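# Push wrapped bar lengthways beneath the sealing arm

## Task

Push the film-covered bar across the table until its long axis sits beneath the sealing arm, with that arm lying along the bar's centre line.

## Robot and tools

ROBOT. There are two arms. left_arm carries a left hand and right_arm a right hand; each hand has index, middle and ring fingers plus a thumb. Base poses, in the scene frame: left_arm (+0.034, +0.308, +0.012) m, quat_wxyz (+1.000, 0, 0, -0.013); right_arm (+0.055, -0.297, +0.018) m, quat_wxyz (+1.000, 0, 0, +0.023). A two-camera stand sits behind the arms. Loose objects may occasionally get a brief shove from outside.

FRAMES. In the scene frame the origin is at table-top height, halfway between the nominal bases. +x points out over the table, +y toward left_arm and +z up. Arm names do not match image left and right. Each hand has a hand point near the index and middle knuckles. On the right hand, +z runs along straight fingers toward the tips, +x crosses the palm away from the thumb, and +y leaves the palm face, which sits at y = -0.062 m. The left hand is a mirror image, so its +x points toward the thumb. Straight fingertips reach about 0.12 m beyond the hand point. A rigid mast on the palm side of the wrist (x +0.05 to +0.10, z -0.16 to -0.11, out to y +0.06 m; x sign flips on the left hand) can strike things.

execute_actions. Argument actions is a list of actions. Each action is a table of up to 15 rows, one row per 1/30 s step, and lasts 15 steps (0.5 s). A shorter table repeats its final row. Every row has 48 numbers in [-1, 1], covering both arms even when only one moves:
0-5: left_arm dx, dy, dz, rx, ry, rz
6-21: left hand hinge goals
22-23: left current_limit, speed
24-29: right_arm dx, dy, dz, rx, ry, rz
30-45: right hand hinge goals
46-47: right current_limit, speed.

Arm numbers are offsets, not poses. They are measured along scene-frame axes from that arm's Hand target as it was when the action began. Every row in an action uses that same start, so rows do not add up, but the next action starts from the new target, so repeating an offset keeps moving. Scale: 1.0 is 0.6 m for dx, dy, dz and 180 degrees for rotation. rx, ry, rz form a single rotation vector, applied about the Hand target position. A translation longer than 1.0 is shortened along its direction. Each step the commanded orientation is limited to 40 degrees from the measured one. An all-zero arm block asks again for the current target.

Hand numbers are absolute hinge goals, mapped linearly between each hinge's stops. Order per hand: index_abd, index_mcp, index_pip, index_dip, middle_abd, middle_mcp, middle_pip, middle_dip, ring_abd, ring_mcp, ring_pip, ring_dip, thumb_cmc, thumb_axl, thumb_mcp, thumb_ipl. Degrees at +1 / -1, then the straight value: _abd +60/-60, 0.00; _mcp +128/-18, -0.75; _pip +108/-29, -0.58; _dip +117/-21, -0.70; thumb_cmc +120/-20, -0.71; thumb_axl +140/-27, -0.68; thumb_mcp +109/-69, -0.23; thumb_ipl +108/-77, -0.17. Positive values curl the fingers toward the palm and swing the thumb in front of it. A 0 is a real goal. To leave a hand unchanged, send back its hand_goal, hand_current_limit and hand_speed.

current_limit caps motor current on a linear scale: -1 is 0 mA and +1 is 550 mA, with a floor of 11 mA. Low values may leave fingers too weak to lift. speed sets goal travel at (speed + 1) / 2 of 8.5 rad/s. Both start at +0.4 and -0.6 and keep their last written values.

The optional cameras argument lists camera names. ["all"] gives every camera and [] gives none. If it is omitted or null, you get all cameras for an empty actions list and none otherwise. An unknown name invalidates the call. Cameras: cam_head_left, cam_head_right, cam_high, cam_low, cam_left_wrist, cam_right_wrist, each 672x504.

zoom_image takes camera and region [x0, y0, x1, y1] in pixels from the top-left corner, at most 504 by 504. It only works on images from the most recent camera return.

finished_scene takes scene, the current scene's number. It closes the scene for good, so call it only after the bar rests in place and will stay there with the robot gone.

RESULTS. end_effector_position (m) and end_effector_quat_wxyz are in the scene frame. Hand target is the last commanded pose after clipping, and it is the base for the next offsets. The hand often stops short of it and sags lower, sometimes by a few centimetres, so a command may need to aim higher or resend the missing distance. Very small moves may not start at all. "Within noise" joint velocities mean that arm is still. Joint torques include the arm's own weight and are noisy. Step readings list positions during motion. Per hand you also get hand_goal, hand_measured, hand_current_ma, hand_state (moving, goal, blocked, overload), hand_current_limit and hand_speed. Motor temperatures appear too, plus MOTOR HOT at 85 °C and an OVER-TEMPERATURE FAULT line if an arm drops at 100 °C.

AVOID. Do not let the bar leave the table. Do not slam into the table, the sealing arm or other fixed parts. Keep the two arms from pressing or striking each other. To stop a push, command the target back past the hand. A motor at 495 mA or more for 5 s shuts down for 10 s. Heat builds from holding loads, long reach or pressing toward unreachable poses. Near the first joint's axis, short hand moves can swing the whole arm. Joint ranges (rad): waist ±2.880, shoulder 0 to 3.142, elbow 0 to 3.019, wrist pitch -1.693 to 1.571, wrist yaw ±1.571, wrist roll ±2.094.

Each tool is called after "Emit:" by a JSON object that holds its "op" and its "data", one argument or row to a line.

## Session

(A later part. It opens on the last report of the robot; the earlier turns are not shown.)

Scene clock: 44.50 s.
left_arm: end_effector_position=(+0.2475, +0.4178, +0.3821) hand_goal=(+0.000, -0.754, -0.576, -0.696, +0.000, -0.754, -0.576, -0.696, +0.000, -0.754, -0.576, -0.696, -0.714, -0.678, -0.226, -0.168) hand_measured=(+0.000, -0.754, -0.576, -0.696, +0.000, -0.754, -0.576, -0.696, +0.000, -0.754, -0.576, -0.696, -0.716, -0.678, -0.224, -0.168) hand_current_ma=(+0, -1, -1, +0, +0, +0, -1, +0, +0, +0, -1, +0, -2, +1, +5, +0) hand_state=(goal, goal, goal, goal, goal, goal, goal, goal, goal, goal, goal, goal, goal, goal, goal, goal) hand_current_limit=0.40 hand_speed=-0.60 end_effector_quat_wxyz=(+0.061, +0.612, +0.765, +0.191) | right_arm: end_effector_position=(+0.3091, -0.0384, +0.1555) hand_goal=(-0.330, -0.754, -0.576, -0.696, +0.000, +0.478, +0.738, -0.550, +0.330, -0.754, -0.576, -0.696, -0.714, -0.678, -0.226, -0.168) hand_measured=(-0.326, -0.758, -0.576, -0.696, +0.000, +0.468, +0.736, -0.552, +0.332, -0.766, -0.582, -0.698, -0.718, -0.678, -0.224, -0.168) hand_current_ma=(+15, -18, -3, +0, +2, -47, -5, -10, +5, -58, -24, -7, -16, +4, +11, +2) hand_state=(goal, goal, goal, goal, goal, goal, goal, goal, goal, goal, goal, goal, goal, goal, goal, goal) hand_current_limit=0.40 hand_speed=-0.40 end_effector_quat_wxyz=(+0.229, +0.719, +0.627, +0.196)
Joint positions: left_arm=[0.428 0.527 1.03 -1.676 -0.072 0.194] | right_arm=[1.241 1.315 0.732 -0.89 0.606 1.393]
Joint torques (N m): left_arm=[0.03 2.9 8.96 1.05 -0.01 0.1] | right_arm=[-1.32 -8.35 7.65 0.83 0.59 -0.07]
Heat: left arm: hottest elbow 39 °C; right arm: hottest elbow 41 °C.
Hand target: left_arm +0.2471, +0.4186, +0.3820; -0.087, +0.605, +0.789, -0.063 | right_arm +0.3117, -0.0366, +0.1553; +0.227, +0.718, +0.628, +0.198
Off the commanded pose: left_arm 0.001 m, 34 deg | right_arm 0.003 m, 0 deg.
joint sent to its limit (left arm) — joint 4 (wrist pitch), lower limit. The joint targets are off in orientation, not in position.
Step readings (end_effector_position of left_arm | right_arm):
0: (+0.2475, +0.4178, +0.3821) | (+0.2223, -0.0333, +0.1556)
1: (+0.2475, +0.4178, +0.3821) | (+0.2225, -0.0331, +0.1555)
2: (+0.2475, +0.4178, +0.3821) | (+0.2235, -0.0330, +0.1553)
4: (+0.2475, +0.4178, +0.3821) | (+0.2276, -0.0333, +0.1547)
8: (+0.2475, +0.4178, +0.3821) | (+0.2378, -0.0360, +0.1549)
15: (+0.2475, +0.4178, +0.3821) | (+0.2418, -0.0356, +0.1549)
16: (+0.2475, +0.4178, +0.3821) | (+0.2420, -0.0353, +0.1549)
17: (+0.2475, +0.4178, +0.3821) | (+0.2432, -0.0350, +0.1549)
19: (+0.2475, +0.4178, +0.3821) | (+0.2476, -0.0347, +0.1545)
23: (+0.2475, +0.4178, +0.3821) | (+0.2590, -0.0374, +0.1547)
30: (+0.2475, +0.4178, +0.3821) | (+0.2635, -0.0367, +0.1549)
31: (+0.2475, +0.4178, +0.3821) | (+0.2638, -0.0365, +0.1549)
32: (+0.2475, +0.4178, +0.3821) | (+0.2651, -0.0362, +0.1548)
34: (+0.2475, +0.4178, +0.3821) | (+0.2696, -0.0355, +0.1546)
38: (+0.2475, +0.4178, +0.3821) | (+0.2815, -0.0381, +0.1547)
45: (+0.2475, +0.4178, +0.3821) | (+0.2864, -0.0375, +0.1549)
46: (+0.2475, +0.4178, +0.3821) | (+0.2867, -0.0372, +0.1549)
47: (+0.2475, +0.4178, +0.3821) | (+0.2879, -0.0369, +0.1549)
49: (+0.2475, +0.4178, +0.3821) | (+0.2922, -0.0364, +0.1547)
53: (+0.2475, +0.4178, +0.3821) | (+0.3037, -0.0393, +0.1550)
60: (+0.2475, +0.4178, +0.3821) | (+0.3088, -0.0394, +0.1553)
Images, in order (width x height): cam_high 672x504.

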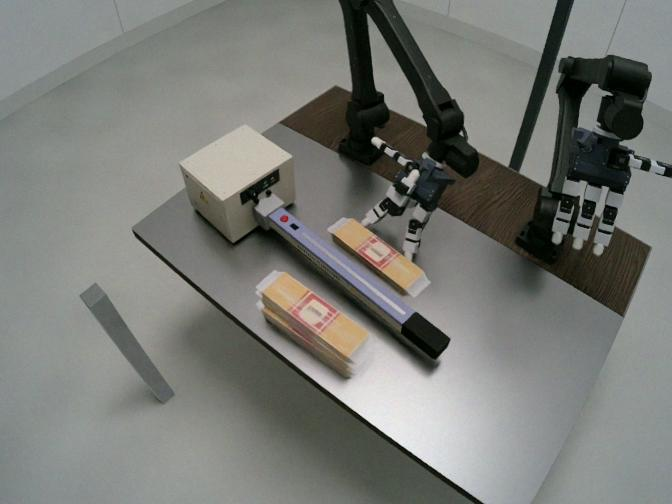

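Emit:
{"op": "execute_actions", "data": {
  "actions": [
    [[0,0,0,0,0,0,0,-0.754,-0.576,-0.696,0,-0.754,-0.576,-0.696,0,-0.754,-0.576,-0.696,-0.714,-0.678,-0.226,-0.168,0.4,-0.6,0.038,0,0,0,0,0,-0.33,-0.754,-0.576,-0.696,0,0.479,0.738,-0.55,0.33,-0.754,-0.576,-0.696,-0.714,-0.678,-0.226,-0.168,0.4,-0.4]],
    [[0,0,0,0,0,0,0,-0.754,-0.576,-0.696,0,-0.754,-0.576,-0.696,0,-0.754,-0.576,-0.696,-0.714,-0.678,-0.226,-0.168,0.4,-0.6,0.038,0,0,0,0,0,-0.33,-0.754,-0.576,-0.696,0,0.479,0.738,-0.55,0.33,-0.754,-0.576,-0.696,-0.714,-0.678,-0.226,-0.168,0.4,-0.4]],
    [[0,0,0,0,0,0,0,-0.754,-0.576,-0.696,0,-0.754,-0.576,-0.696,0,-0.754,-0.576,-0.696,-0.714,-0.678,-0.226,-0.168,0.4,-0.6,0.038,0,0,0,0,0,-0.33,-0.754,-0.576,-0.696,0,0.479,0.738,-0.55,0.33,-0.754,-0.576,-0.696,-0.714,-0.678,-0.226,-0.168,0.4,-0.4]],
    [[0,0,0,0,0,0,0,-0.754,-0.576,-0.696,0,-0.754,-0.576,-0.696,0,-0.754,-0.576,-0.696,-0.714,-0.678,-0.226,-0.168,0.4,-0.6,0.038,0,0,0,0,0,-0.33,-0.754,-0.576,-0.696,0,0.479,0.738,-0.55,0.33,-0.754,-0.576,-0.696,-0.714,-0.678,-0.226,-0.168,0.4,-0.4]]
  ],
  "cameras": ["cam_high", "cam_head_left", "cam_head_right"]
}}

Emit:
{"op": "zoom_image", "data": {
  "camera": "cam_high",
  "region": [270, 180, 450, 330]
}}

Emit:
{"op": "zoom_image", "data": {
  "camera": "cam_head_left",
  "region": [220, 150, 400, 270]
}}

Emit:
{"op": "zoom_image", "data": {
  "camera": "cam_head_right",
  "region": [220, 150, 400, 270]
}}

Scene clock: 48.33 s.
left_arm: end_effector_position=(+0.2475, +0.4178, +0.3821) hand_goal=(+0.000, -0.754, -0.576, -0.696, +0.000, -0.754, -0.576, -0.696, +0.000, -0.754, -0.576, -0.696, -0.714, -0.678, -0.226, -0.168) hand_measured=(+0.000, -0.754, -0.576, -0.696, +0.000, -0.754, -0.576, -0.696, +0.000, -0.754, -0.576, -0.696, -0.716, -0.678, -0.224, -0.168) hand_current_ma=(+0, -1, -1, +0, +0, +0, -1, +0, +0, +0, -1, +0, -2, +1, +5, +0) hand_state=(goal, goal, goal, goal, goal, goal, goal, goal, goal, goal, goal, goal, goal, goal, goal, goal) hand_current_limit=0.40 hand_speed=-0.60 end_effector_quat_wxyz=(+0.061, +0.612, +0.765, +0.191) | right_arm: end_effector_position=(+0.3913, -0.0459, +0.1548) hand_goal=(-0.330, -0.754, -0.576, -0.696, +0.000, +0.478, +0.738, -0.550, +0.330, -0.754, -0.576, -0.696, -0.714, -0.678, -0.226, -0.168) hand_measured=(-0.332, -0.766, -0.580, -0.696, +0.000, +0.468, +0.736, -0.552, +0.340, -0.760, -0.582, -0.698, -0.718, -0.678, -0.224, -0.168) hand_current_ma=(-4, -56, -20, -2, +2, -47, -5, -10, +44, -30, -26, -10, -17, +4, +11, +2) hand_state=(goal, goal, goal, goal, goal, goal, goal, goal, goal, goal, goal, goal, goal, goal, goal, goal) hand_current_limit=0.40 hand_speed=-0.40 end_effector_quat_wxyz=(+0.227, +0.718, +0.628, +0.196)
Joint positions: left_arm=[0.428 0.527 1.03 -1.676 -0.072 0.194] | right_arm=[1.001 1.356 0.763 -0.723 0.559 1.107]
Joint torques (N m): left_arm=[0.03 3.08 8.98 1.07 0 0.1] | right_arm=[-1.61 -8.06 10.39 1.1 0.54 -0.18]
Heat: left arm: hottest elbow 39 °C; right arm: hottest elbow 41 °C.
Hand target: left_arm +0.2471, +0.4186, +0.3820; -0.087, +0.605, +0.789, -0.063 | right_arm +0.4029, -0.0365, +0.1553; +0.227, +0.718, +0.628, +0.198
Off the commanded pose: left_arm 0.001 m, 34 deg | right_arm 0.015 m, 0 deg.
joint sent to its limit (left arm) — joint 4 (wrist pitch), lower limit. The joint targets are off in orientation, not in position.
Step readings (end_effector_position of left_arm | right_arm):
0: (+0.2475, +0.4178, +0.3821) | (+0.3092, -0.0384, +0.1555)
1: (+0.2475, +0.4178, +0.3821) | (+0.3094, -0.0384, +0.1555)
2: (+0.2475, +0.4178, +0.3821) | (+0.3105, -0.0383, +0.1553)
4: (+0.2475, +0.4178, +0.3821) | (+0.3145, -0.0382, +0.1548)
8: (+0.2475, +0.4178, +0.3821) | (+0.3251, -0.0417, +0.1550)
15: (+0.2475, +0.4178, +0.3821) | (+0.3300, -0.0427, +0.1555)
16: (+0.2475, +0.4178, +0.3821) | (+0.3301, -0.0425, +0.1554)
17: (+0.2475, +0.4178, +0.3821) | (+0.3312, -0.0424, +0.1553)
19: (+0.2475, +0.4178, +0.3821) | (+0.3349, -0.0425, +0.1548)
23: (+0.2475, +0.4178, +0.3821) | (+0.3452, -0.0456, +0.1544)
30: (+0.2475, +0.4178, +0.3821) | (+0.3490, -0.0458, +0.1545)
31: (+0.2475, +0.4178, +0.3821) | (+0.3492, -0.0457, +0.1544)
32: (+0.2475, +0.4178, +0.3821) | (+0.3498, -0.0454, +0.1543)
34: (+0.2475, +0.4178, +0.3821) | (+0.3534, -0.0456, +0.1542)
38: (+0.2475, +0.4178, +0.3821) | (+0.3642, -0.0474, +0.1541)
45: (+0.2475, +0.4178, +0.3821) | (+0.3691, -0.0467, +0.1544)
46: (+0.2475, +0.4178, +0.3821) | (+0.3692, -0.0466, +0.1544)
47: (+0.2475, +0.4178, +0.3821) | (+0.3698, -0.0464, +0.1543)
49: (+0.2475, +0.4178, +0.3821) | (+0.3737, -0.0463, +0.1545)
53: (+0.2475, +0.4178, +0.3821) | (+0.3860, -0.0471, +0.1545)
60: (+0.2475, +0.4178, +0.3821) | (+0.3912, -0.0463, +0.1547)
Images, in order (width x height): cam_head_left 672x504, cam_head_right 672x504, cam_high 672x504.

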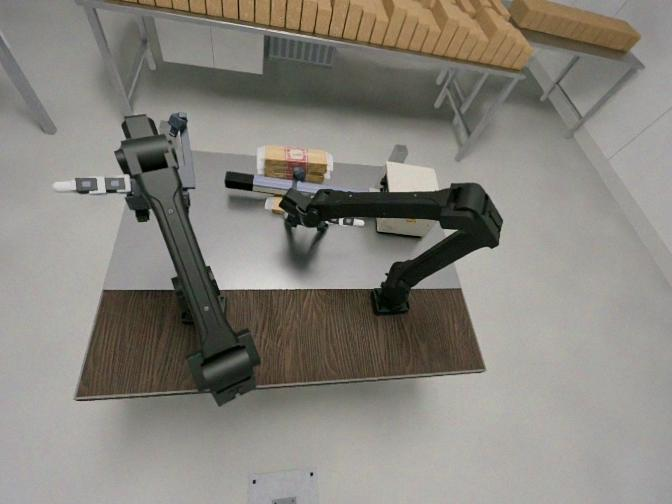

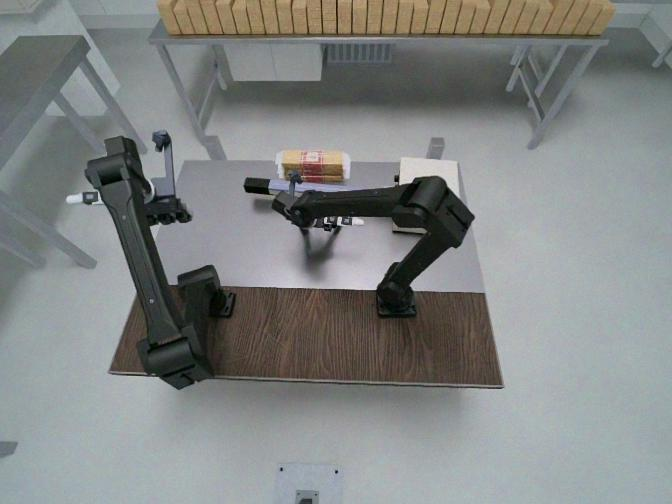

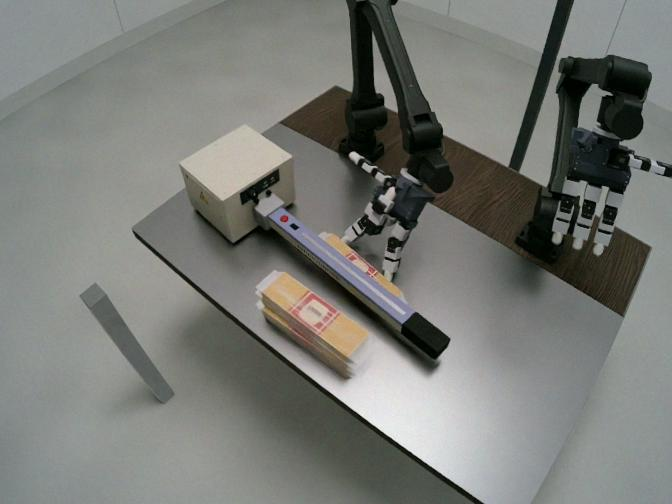

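Scaled by 2.800 from the camera's 672x504 image, which has a finer 960x720 frame.

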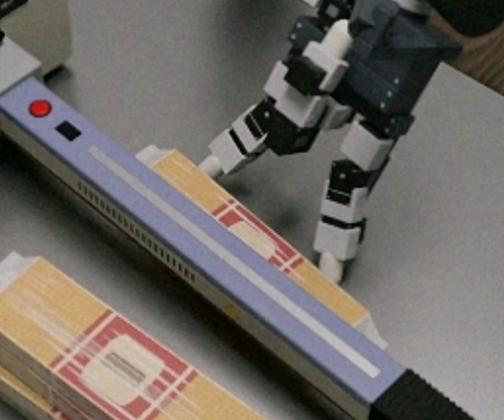

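Scaled by 2.800 from the camera's 672x504 image, which has a finer 960x720 frame.

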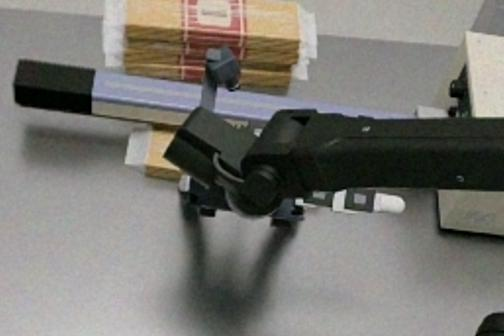

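Scaled by 2.800 from the camera's 672x504 image, which has a finer 960x720 frame.

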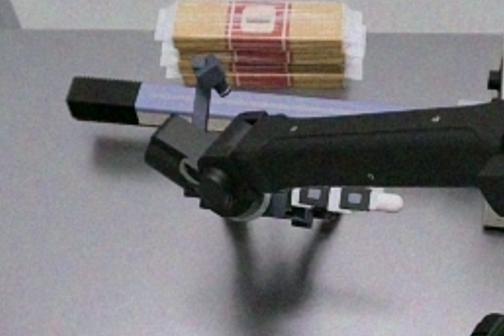

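Emit:
{"op": "zoom_image", "data": {
  "camera": "cam_high",
  "region": [310, 220, 420, 310]
}}

Emit:
{"op": "zoom_image", "data": {
  "camera": "cam_high",
  "region": [270, 200, 430, 330]
}}

Scaled by 4.582 from the camera's 672x504 image, which has a finer 960x720 frame.

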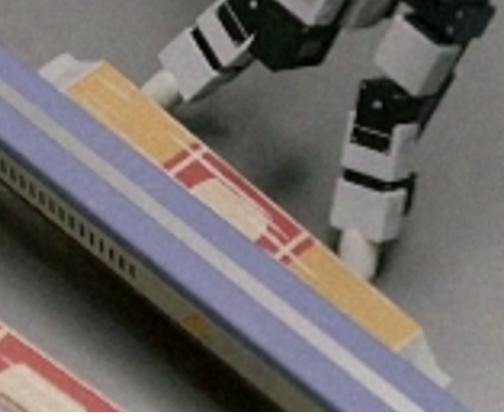

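Scaled by 3.150 from the camera's 672x504 image, which has a finer 960x720 frame.

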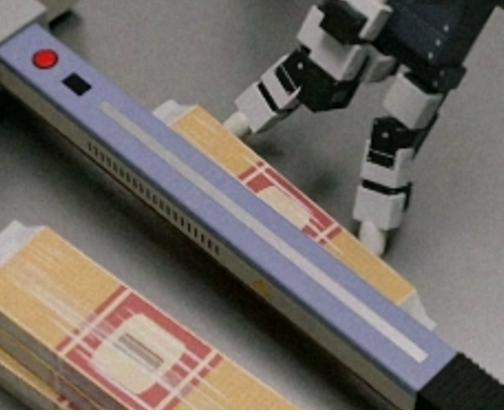

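Emit:
{"op": "execute_actions", "data": {
  "actions": [
    [[0,0,0,0,0,0,0,-0.754,-0.576,-0.696,0,-0.754,-0.576,-0.696,0,-0.754,-0.576,-0.696,-0.714,-0.678,-0.226,-0.168,0.4,-0.6,0.034,0,0,0,0,0.008,-0.33,-0.754,-0.576,-0.696,0,0.479,0.738,-0.55,0.33,-0.754,-0.576,-0.696,-0.714,-0.678,-0.226,-0.168,0.4,-0.4]],
    [[0,0,0,0,0,0,0,-0.754,-0.576,-0.696,0,-0.754,-0.576,-0.696,0,-0.754,-0.576,-0.696,-0.714,-0.678,-0.226,-0.168,0.4,-0.6,0.03,0,0,0,0,0.006,-0.33,-0.754,-0.576,-0.696,0,0.479,0.738,-0.55,0.33,-0.754,-0.576,-0.696,-0.714,-0.678,-0.226,-0.168,0.4,-0.4]]
  ],
  "cameras": ["cam_high", "cam_head_left", "cam_head_right"]
}}

Emit:
{"op": "zoom_image", "data": {
  "camera": "cam_high",
  "region": [270, 200, 430, 330]
}}

Emit:
{"op": "zoom_image", "data": {
  "camera": "cam_high",
  "region": [310, 220, 420, 310]
}}

Emit:
{"op": "zoom_image", "data": {
  "camera": "cam_head_left",
  "region": [220, 150, 400, 270]
}}

Scene clock: 54.23 s.
left_arm: end_effector_position=(+0.2475, +0.4178, +0.3821) hand_goal=(+0.000, -0.754, -0.576, -0.696, +0.000, -0.754, -0.576, -0.696, +0.000, -0.754, -0.576, -0.696, -0.714, -0.678, -0.226, -0.168) hand_measured=(+0.000, -0.754, -0.576, -0.696, +0.000, -0.754, -0.576, -0.696, +0.000, -0.754, -0.576, -0.696, -0.716, -0.678, -0.224, -0.168) hand_current_ma=(+0, -1, -1, +0, +0, +0, -1, +0, +0, +0, -1, +0, -2, +1, +5, +0) hand_state=(goal, goal, goal, goal, goal, goal, goal, goal, goal, goal, goal, goal, goal, goal, goal, goal) hand_current_limit=0.40 hand_speed=-0.60 end_effector_quat_wxyz=(+0.061, +0.612, +0.765, +0.191) | right_arm: end_effector_position=(+0.4279, -0.0447, +0.1551) hand_goal=(-0.330, -0.754, -0.576, -0.696, +0.000, +0.478, +0.738, -0.550, +0.330, -0.754, -0.576, -0.696, -0.714, -0.678, -0.226, -0.168) hand_measured=(-0.332, -0.766, -0.580, -0.696, +0.000, +0.468, +0.736, -0.552, +0.342, -0.758, -0.580, -0.698, -0.718, -0.678, -0.224, -0.168) hand_current_ma=(-5, -59, -22, -3, +2, -47, -5, -10, +47, -22, -19, -10, -17, +4, +11, +2) hand_state=(goal, goal, goal, goal, goal, goal, goal, goal, goal, goal, goal, goal, goal, goal, goal, goal) hand_current_limit=0.40 hand_speed=-0.40 end_effector_quat_wxyz=(+0.221, +0.705, +0.644, +0.201)
Joint positions: left_arm=[0.428 0.527 1.03 -1.676 -0.072 0.194] | right_arm=[0.907 1.379 0.782 -0.639 0.516 0.954]
Joint torques (N m): left_arm=[0.15 2.73 8.92 1.06 -0.01 0.09] | right_arm=[-2.26 -7.47 10.26 1.61 0.51 -0.22]
Heat: left arm: hottest elbow 39 °C; right arm: hottest elbow 42 °C.
Hand target: left_arm +0.2471, +0.4186, +0.3820; -0.087, +0.605, +0.789, -0.063 | right_arm +0.4413, -0.0365, +0.1553; +0.222, +0.704, +0.643, +0.203
Off the commanded pose: left_arm 0.001 m, 34 deg | right_arm 0.016 m, 0 deg.
joint sent to its limit (left arm) — joint 4 (wrist pitch), lower limit. The joint targets are off in orientation, not in position.
Step readings (end_effector_position of left_arm | right_arm):
0: (+0.2475, +0.4178, +0.3821) | (+0.3913, -0.0459, +0.1548)
1: (+0.2475, +0.4178, +0.3821) | (+0.3915, -0.0458, +0.1548)
2: (+0.2475, +0.4178, +0.3821) | (+0.3921, -0.0456, +0.1545)
4: (+0.2475, +0.4178, +0.3821) | (+0.3955, -0.0453, +0.1544)
8: (+0.2475, +0.4178, +0.3821) | (+0.4058, -0.0467, +0.1545)
15: (+0.2475, +0.4178, +0.3821) | (+0.4106, -0.0460, +0.1548)
16: (+0.2475, +0.4178, +0.3821) | (+0.4106, -0.0457, +0.1548)
17: (+0.2475, +0.4178, +0.3821) | (+0.4113, -0.0456, +0.1547)
19: (+0.2475, +0.4178, +0.3821) | (+0.4142, -0.0453, +0.1547)
23: (+0.2475, +0.4178, +0.3821) | (+0.4236, -0.0460, +0.1548)
30: (+0.2475, +0.4178, +0.3821) | (+0.4278, -0.0450, +0.1551)
Images, in order (width x height): cam_head_left 672x504, cam_head_right 672x504, cam_high 672x504.

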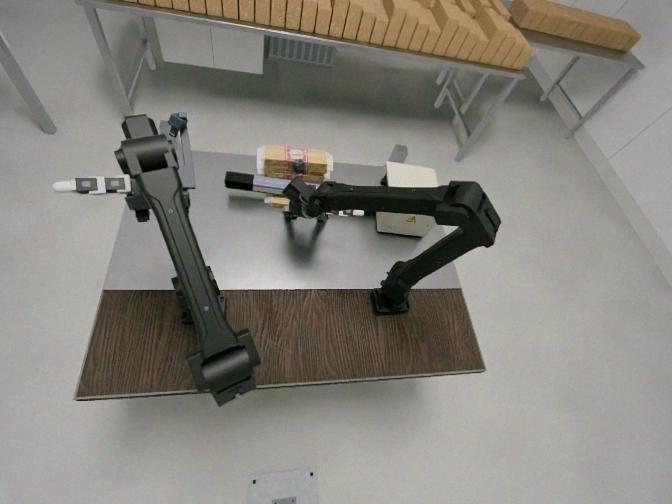

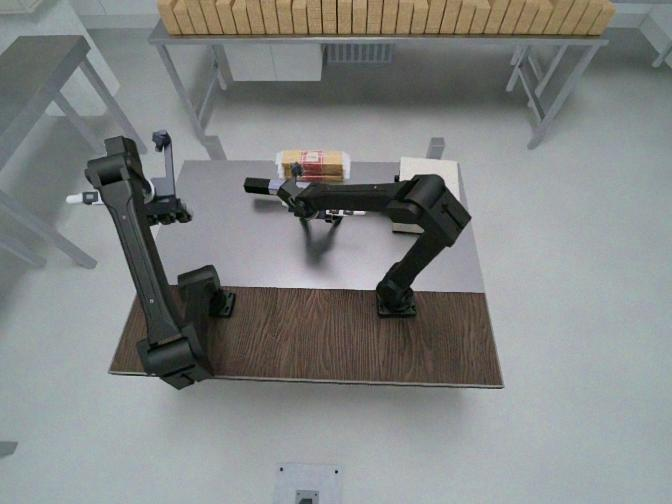

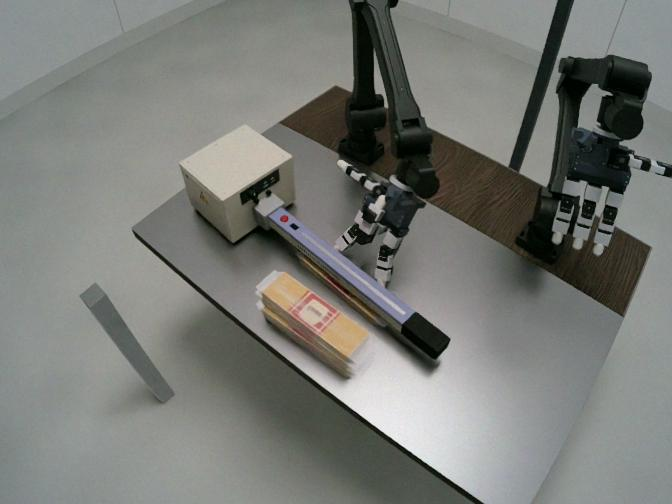

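Scaled by 3.150 from the camera's 672x504 image, which has a finer 960x720 frame.

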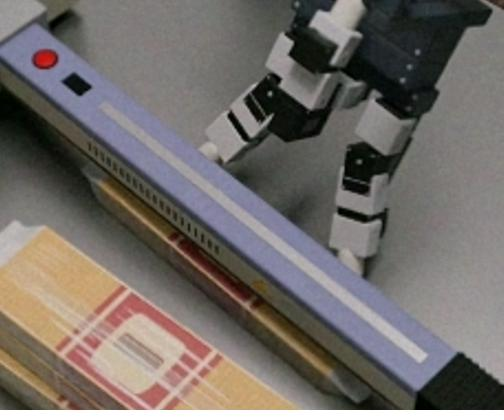

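Scaled by 4.582 from the camera's 672x504 image, which has a finer 960x720 frame.

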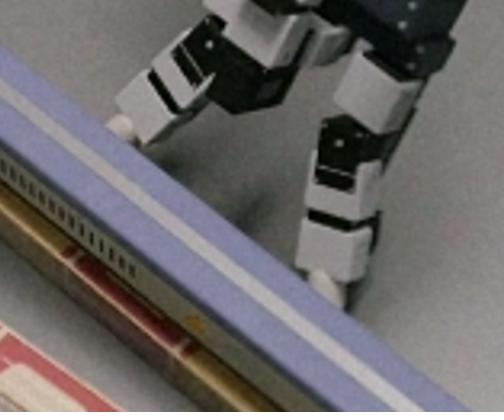

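Scaled by 2.800 from the camera's 672x504 image, which has a finer 960x720 frame.

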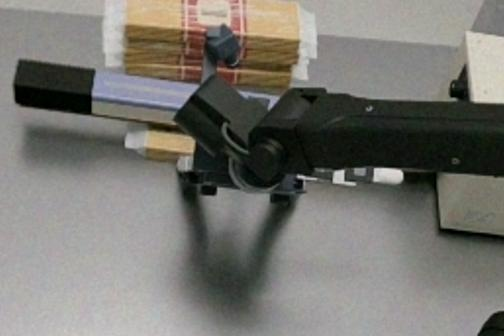

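Emit:
{"op": "zoom_image", "data": {
  "camera": "cam_high",
  "region": [290, 240, 350, 290]
}}

Emit:
{"op": "zoom_image", "data": {
  "camera": "cam_high",
  "region": [340, 285, 400, 335]
}}

Scaled by 8.400 from the camera's 672x504 image, which has a finer 960x720 frame.

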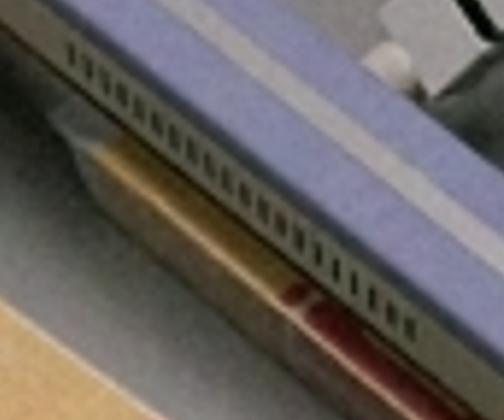

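Scaled by 8.400 from the camera's 672x504 image, which has a finer 960x720 frame.

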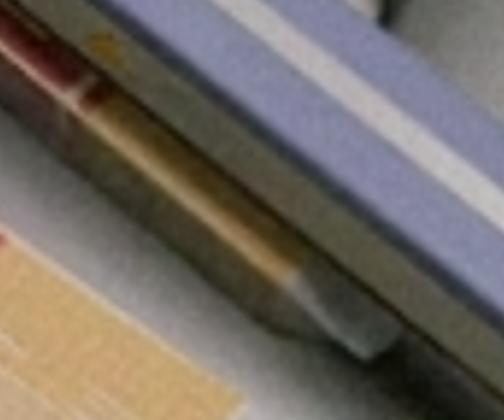

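Emit:
{"op": "execute_actions", "data": {
  "actions": [
    [[0,0,0,0,0,0,0,-0.754,-0.576,-0.696,0,-0.754,-0.576,-0.696,0,-0.754,-0.576,-0.696,-0.714,-0.678,-0.226,-0.168,0.4,-0.6,0.0145,0,0,0,0,0,-0.33,-0.754,-0.576,-0.696,0,0.479,0.738,-0.55,0.33,-0.754,-0.576,-0.696,-0.714,-0.678,-0.226,-0.168,0.4,-0.4]]
  ],
  "cameras": ["cam_high"]
}}

Emit:
{"op": "zoom_image", "data": {
  "camera": "cam_high",
  "region": [290, 240, 350, 290]
}}

Emit:
{"op": "zoom_image", "data": {
  "camera": "cam_high",
  "region": [340, 285, 400, 335]
}}

Scene clock: 57.50 s.
left_arm: end_effector_position=(+0.2475, +0.4178, +0.3821) hand_goal=(+0.000, -0.754, -0.576, -0.696, +0.000, -0.754, -0.576, -0.696, +0.000, -0.754, -0.576, -0.696, -0.714, -0.678, -0.226, -0.168) hand_measured=(+0.000, -0.754, -0.576, -0.696, +0.000, -0.754, -0.576, -0.696, +0.000, -0.754, -0.576, -0.696, -0.716, -0.678, -0.224, -0.168) hand_current_ma=(+0, -1, -1, +0, +0, +0, -1, +0, +0, +0, -1, +0, -2, +1, +5, +0) hand_state=(goal, goal, goal, goal, goal, goal, goal, goal, goal, goal, goal, goal, goal, goal, goal, goal) hand_current_limit=0.40 hand_speed=-0.60 end_effector_quat_wxyz=(+0.061, +0.612, +0.765, +0.191) | right_arm: end_effector_position=(+0.4359, -0.0437, +0.1555) hand_goal=(-0.330, -0.754, -0.576, -0.696, +0.000, +0.478, +0.738, -0.550, +0.330, -0.754, -0.576, -0.696, -0.714, -0.678, -0.226, -0.168) hand_measured=(-0.332, -0.766, -0.580, -0.696, +0.000, +0.468, +0.736, -0.552, +0.342, -0.760, -0.580, -0.698, -0.718, -0.678, -0.224, -0.168) hand_current_ma=(-5, -59, -22, -3, +2, -47, -5, -10, +47, -32, -18, -10, -17, +4, +11, +2) hand_state=(goal, goal, goal, goal, goal, goal, goal, goal, goal, goal, goal, goal, goal, goal, goal, goal) hand_current_limit=0.40 hand_speed=-0.40 end_effector_quat_wxyz=(+0.221, +0.704, +0.645, +0.201)
Joint positions: left_arm=[0.428 0.527 1.03 -1.676 -0.072 0.194] | right_arm=[0.89 1.389 0.793 -0.629 0.509 0.932]
Joint torques (N m): left_arm=[0.09 2.96 8.98 1.06 -0.01 0.1] | right_arm=[-2.26 -7.88 10.78 1.65 0.55 -0.19]
Heat: left arm: hottest elbow 39 °C; right arm: hottest elbow 42 °C.
Hand target: left_arm +0.2471, +0.4186, +0.3820; -0.087, +0.605, +0.789, -0.063 | right_arm +0.4500, -0.0364, +0.1554; +0.222, +0.704, +0.643, +0.203
Off the commanded pose: left_arm 0.001 m, 34 deg | right_arm 0.016 m, 0 deg.
joint sent to its limit (left arm) — joint 4 (wrist pitch), lower limit. The joint targets are off in orientation, not in position.
Step readings (end_effector_position of left_arm | right_arm):
0: (+0.2475, +0.4178, +0.3821) | (+0.4280, -0.0446, +0.1552)
1: (+0.2475, +0.4178, +0.3821) | (+0.4281, -0.0448, +0.1552)
2: (+0.2475, +0.4178, +0.3821) | (+0.4283, -0.0448, +0.1551)
4: (+0.2475, +0.4178, +0.3821) | (+0.4295, -0.0447, +0.1551)
8: (+0.2475, +0.4178, +0.3821) | (+0.4340, -0.0444, +0.1553)
15: (+0.2475, +0.4178, +0.3821) | (+0.4359, -0.0437, +0.1555)
Images, in order (width x height): cam_high 672x504.

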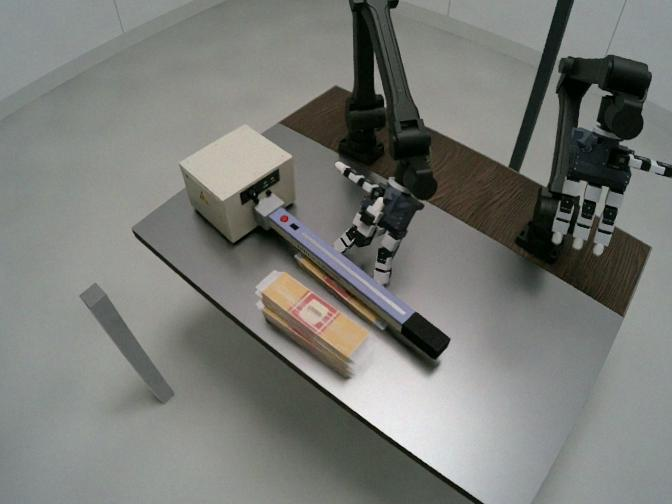

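Scaled by 8.400 from the camera's 672x504 image, which has a finer 960x720 frame.

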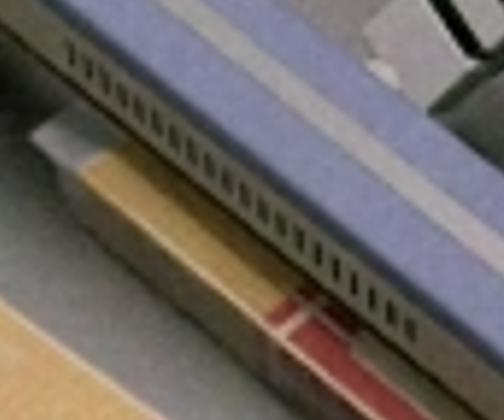

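Scaled by 8.400 from the camera's 672x504 image, which has a finer 960x720 frame.

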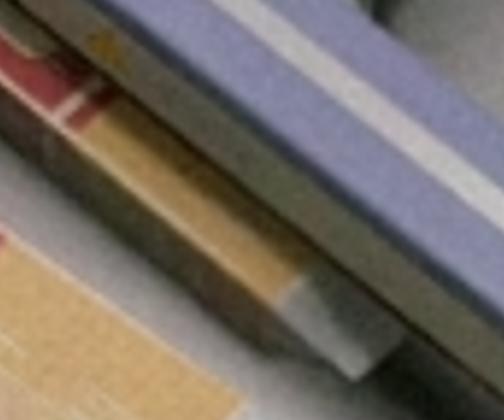

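Emit:
{"op": "execute_actions", "data": {
  "actions": [
    [[0,0,0,0,0,0,0,-0.754,-0.576,-0.696,0,-0.754,-0.576,-0.696,0,-0.754,-0.576,-0.696,-0.714,-0.678,-0.226,-0.168,0.4,-0.6,-0.06,-0.012,0,0,0,0,-0.33,-0.754,-0.576,-0.696,0,0.479,0.738,-0.55,0.33,-0.754,-0.576,-0.696,-0.714,-0.678,-0.226,-0.168,0.4,-0.4]],
    [[0,0,0,0,0,0,0,-0.754,-0.576,-0.696,0,-0.754,-0.576,-0.696,0,-0.754,-0.576,-0.696,-0.714,-0.678,-0.226,-0.168,0.4,-0.6,-0.12,0,0.01,0,0,0,-0.33,-0.754,-0.576,-0.696,0,0.479,0.738,-0.55,0.33,-0.754,-0.576,-0.696,-0.714,-0.678,-0.226,-0.168,0.4,-0.4]],
    [[0,0,0,0,0,0,0,-0.754,-0.576,-0.696,0,-0.754,-0.576,-0.696,0,-0.754,-0.576,-0.696,-0.714,-0.678,-0.226,-0.168,0.4,-0.6,-0.14,0,0.02,0,0,0,-0.33,-0.754,-0.576,-0.696,0,0.479,0.738,-0.55,0.33,-0.754,-0.576,-0.696,-0.714,-0.678,-0.226,-0.168,0.4,-0.4]]
  ],
  "cameras": ["cam_head_left", "cam_head_right", "cam_high"]
}}

Emit:
{"op": "zoom_image", "data": {
  "camera": "cam_head_right",
  "region": [230, 160, 390, 240]
}}

Emit:
{"op": "zoom_image", "data": {
  "camera": "cam_head_left",
  "region": [220, 150, 380, 230]
}}

Emit:
{"op": "zoom_image", "data": {
  "camera": "cam_high",
  "region": [270, 210, 430, 340]
}}

Scene clock: 61.67 s.
left_arm: end_effector_position=(+0.2475, +0.4178, +0.3821) hand_goal=(+0.000, -0.754, -0.576, -0.696, +0.000, -0.754, -0.576, -0.696, +0.000, -0.754, -0.576, -0.696, -0.714, -0.678, -0.226, -0.168) hand_measured=(+0.000, -0.754, -0.576, -0.696, +0.000, -0.754, -0.576, -0.696, +0.000, -0.754, -0.576, -0.696, -0.716, -0.678, -0.224, -0.168) hand_current_ma=(+0, -1, -1, +0, +0, +0, -1, +0, +0, +0, -1, +0, -2, +1, +5, +0) hand_state=(goal, goal, goal, goal, goal, goal, goal, goal, goal, goal, goal, goal, goal, goal, goal, goal) hand_current_limit=0.40 hand_speed=-0.60 end_effector_quat_wxyz=(+0.061, +0.612, +0.765, +0.191) | right_arm: end_effector_position=(+0.2598, -0.0507, +0.1676) hand_goal=(-0.330, -0.754, -0.576, -0.696, +0.000, +0.478, +0.738, -0.550, +0.330, -0.754, -0.576, -0.696, -0.714, -0.678, -0.226, -0.168) hand_measured=(-0.330, -0.760, -0.580, -0.696, +0.000, +0.468, +0.736, -0.552, +0.332, -0.758, -0.574, -0.696, -0.718, -0.678, -0.224, -0.168) hand_current_ma=(-3, -26, -16, -3, +2, -47, -5, -10, +4, -18, +5, +3, -17, +4, +15, +2) hand_state=(goal, goal, goal, goal, goal, goal, goal, goal, goal, goal, goal, goal, goal, goal, goal, goal) hand_current_limit=0.40 hand_speed=-0.40 end_effector_quat_wxyz=(+0.225, +0.701, +0.647, +0.199)
Joint positions: left_arm=[0.428 0.527 1.03 -1.676 -0.072 0.194] | right_arm=[1.393 1.22 0.69 -1.019 0.61 1.512]
Joint torques (N m): left_arm=[0.09 2.9 8.92 1.07 0 0.1] | right_arm=[0.15 -6.59 9.5 0.09 0.78 0.08]
Heat: left arm: hottest elbow 39 °C; right arm: hottest elbow 42 °C.
Hand target: left_arm +0.2471, +0.4186, +0.3820; -0.087, +0.605, +0.789, -0.063 | right_arm +0.2581, -0.0438, +0.1734; +0.222, +0.704, +0.643, +0.203
Off the commanded pose: left_arm 0.001 m, 34 deg | right_arm 0.009 m, 1 deg.
joint sent to its limit (left arm) — joint 4 (wrist pitch), lower limit. The joint targets are off in orientation, not in position.
Step readings (end_effector_position of left_arm | right_arm):
0: (+0.2475, +0.4178, +0.3821) | (+0.4359, -0.0437, +0.1555)
1: (+0.2475, +0.4178, +0.3821) | (+0.4359, -0.0437, +0.1555)
2: (+0.2475, +0.4178, +0.3821) | (+0.4358, -0.0436, +0.1556)
4: (+0.2475, +0.4178, +0.3821) | (+0.4339, -0.0423, +0.1567)
8: (+0.2475, +0.4178, +0.3821) | (+0.4250, -0.0409, +0.1558)
15: (+0.2475, +0.4178, +0.3821) | (+0.4185, -0.0412, +0.1557)
16: (+0.2475, +0.4178, +0.3821) | (+0.4179, -0.0415, +0.1556)
17: (+0.2475, +0.4178, +0.3821) | (+0.4150, -0.0427, +0.1562)
19: (+0.2475, +0.4178, +0.3821) | (+0.4021, -0.0446, +0.1568)
23: (+0.2475, +0.4178, +0.3821) | (+0.3643, -0.0391, +0.1571)
30: (+0.2475, +0.4178, +0.3821) | (+0.3462, -0.0399, +0.1597)
31: (+0.2475, +0.4178, +0.3821) | (+0.3455, -0.0411, +0.1597)
32: (+0.2475, +0.4178, +0.3821) | (+0.3424, -0.0426, +0.1608)
34: (+0.2475, +0.4178, +0.3821) | (+0.3281, -0.0427, +0.1629)
38: (+0.2475, +0.4178, +0.3821) | (+0.2861, -0.0338, +0.1666)
45: (+0.2475, +0.4178, +0.3821) | (+0.2629, -0.0425, +0.1680)
Images, in order (width x height): cam_head_left 672x504, cam_head_right 672x504, cam_high 672x504.

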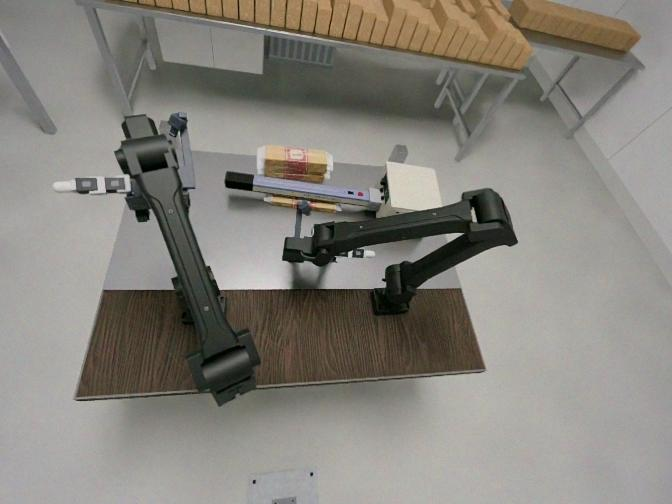

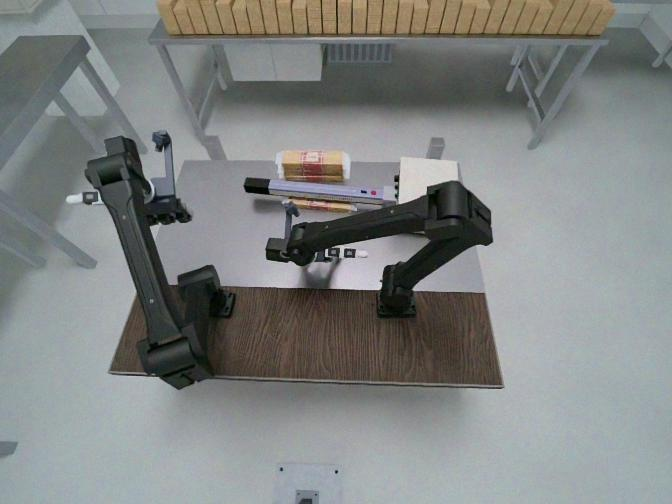

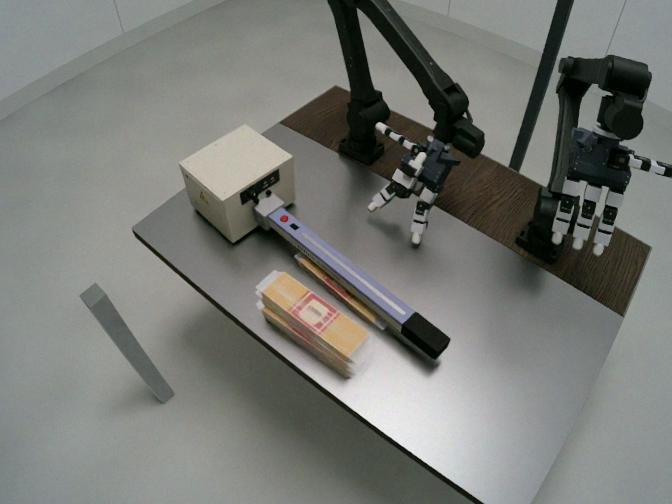

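Scaled by 3.150 from the camera's 672x504 image, which has a finer 960x720 frame.

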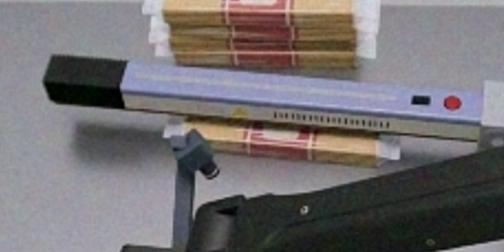

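Scaled by 3.150 from the camera's 672x504 image, which has a finer 960x720 frame.

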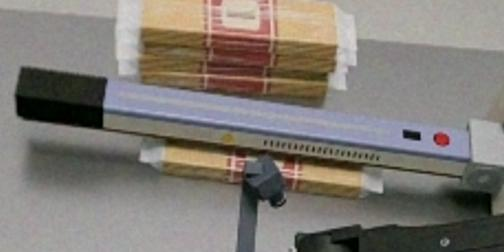

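Scaled by 3.150 from the camera's 672x504 image, which has a finer 960x720 frame.

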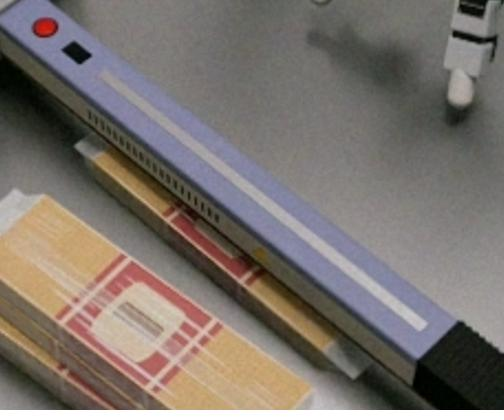

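Emit:
{"op": "zoom_image", "data": {
  "camera": "cam_head_right",
  "region": [270, 180, 370, 220]
}}

Emit:
{"op": "zoom_image", "data": {
  "camera": "cam_head_left",
  "region": [250, 180, 350, 220]
}}

Emit:
{"op": "zoom_image", "data": {
  "camera": "cam_high",
  "region": [290, 240, 350, 290]
}}

Emit:
{"op": "zoom_image", "data": {
  "camera": "cam_high",
  "region": [340, 285, 400, 335]
}}

Scaled by 5.040 from the camera's 672x504 image, which has a finer 960x720 frame.

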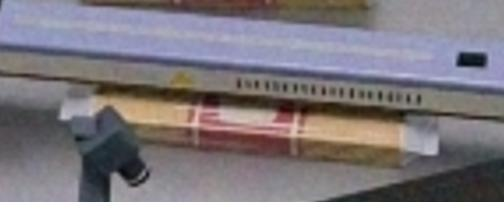

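Scaled by 5.040 from the camera's 672x504 image, which has a finer 960x720 frame.

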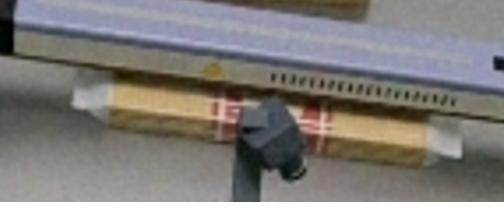

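Scaled by 8.400 from the camera's 672x504 image, which has a finer 960x720 frame.

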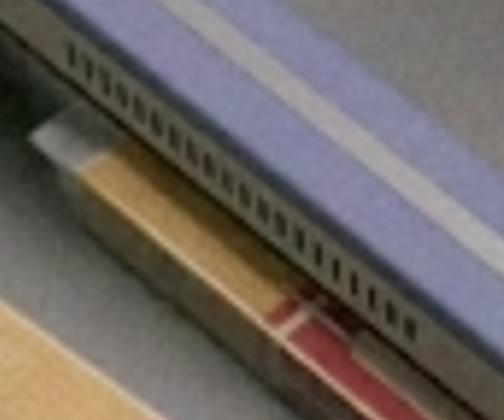

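Scaled by 8.400 from the camera's 672x504 image, which has a finer 960x720 frame.

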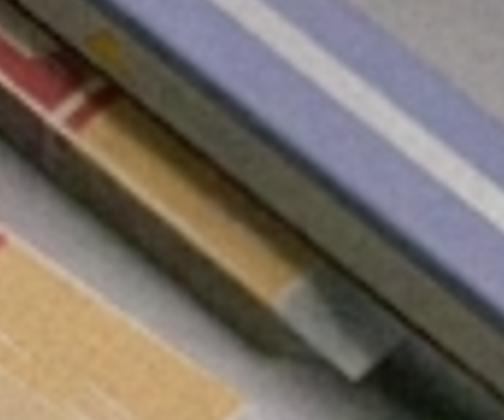

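Emit:
{"op": "finished_scene", "data": {
  "scene": 2
}}

The scene is finished: the task was done.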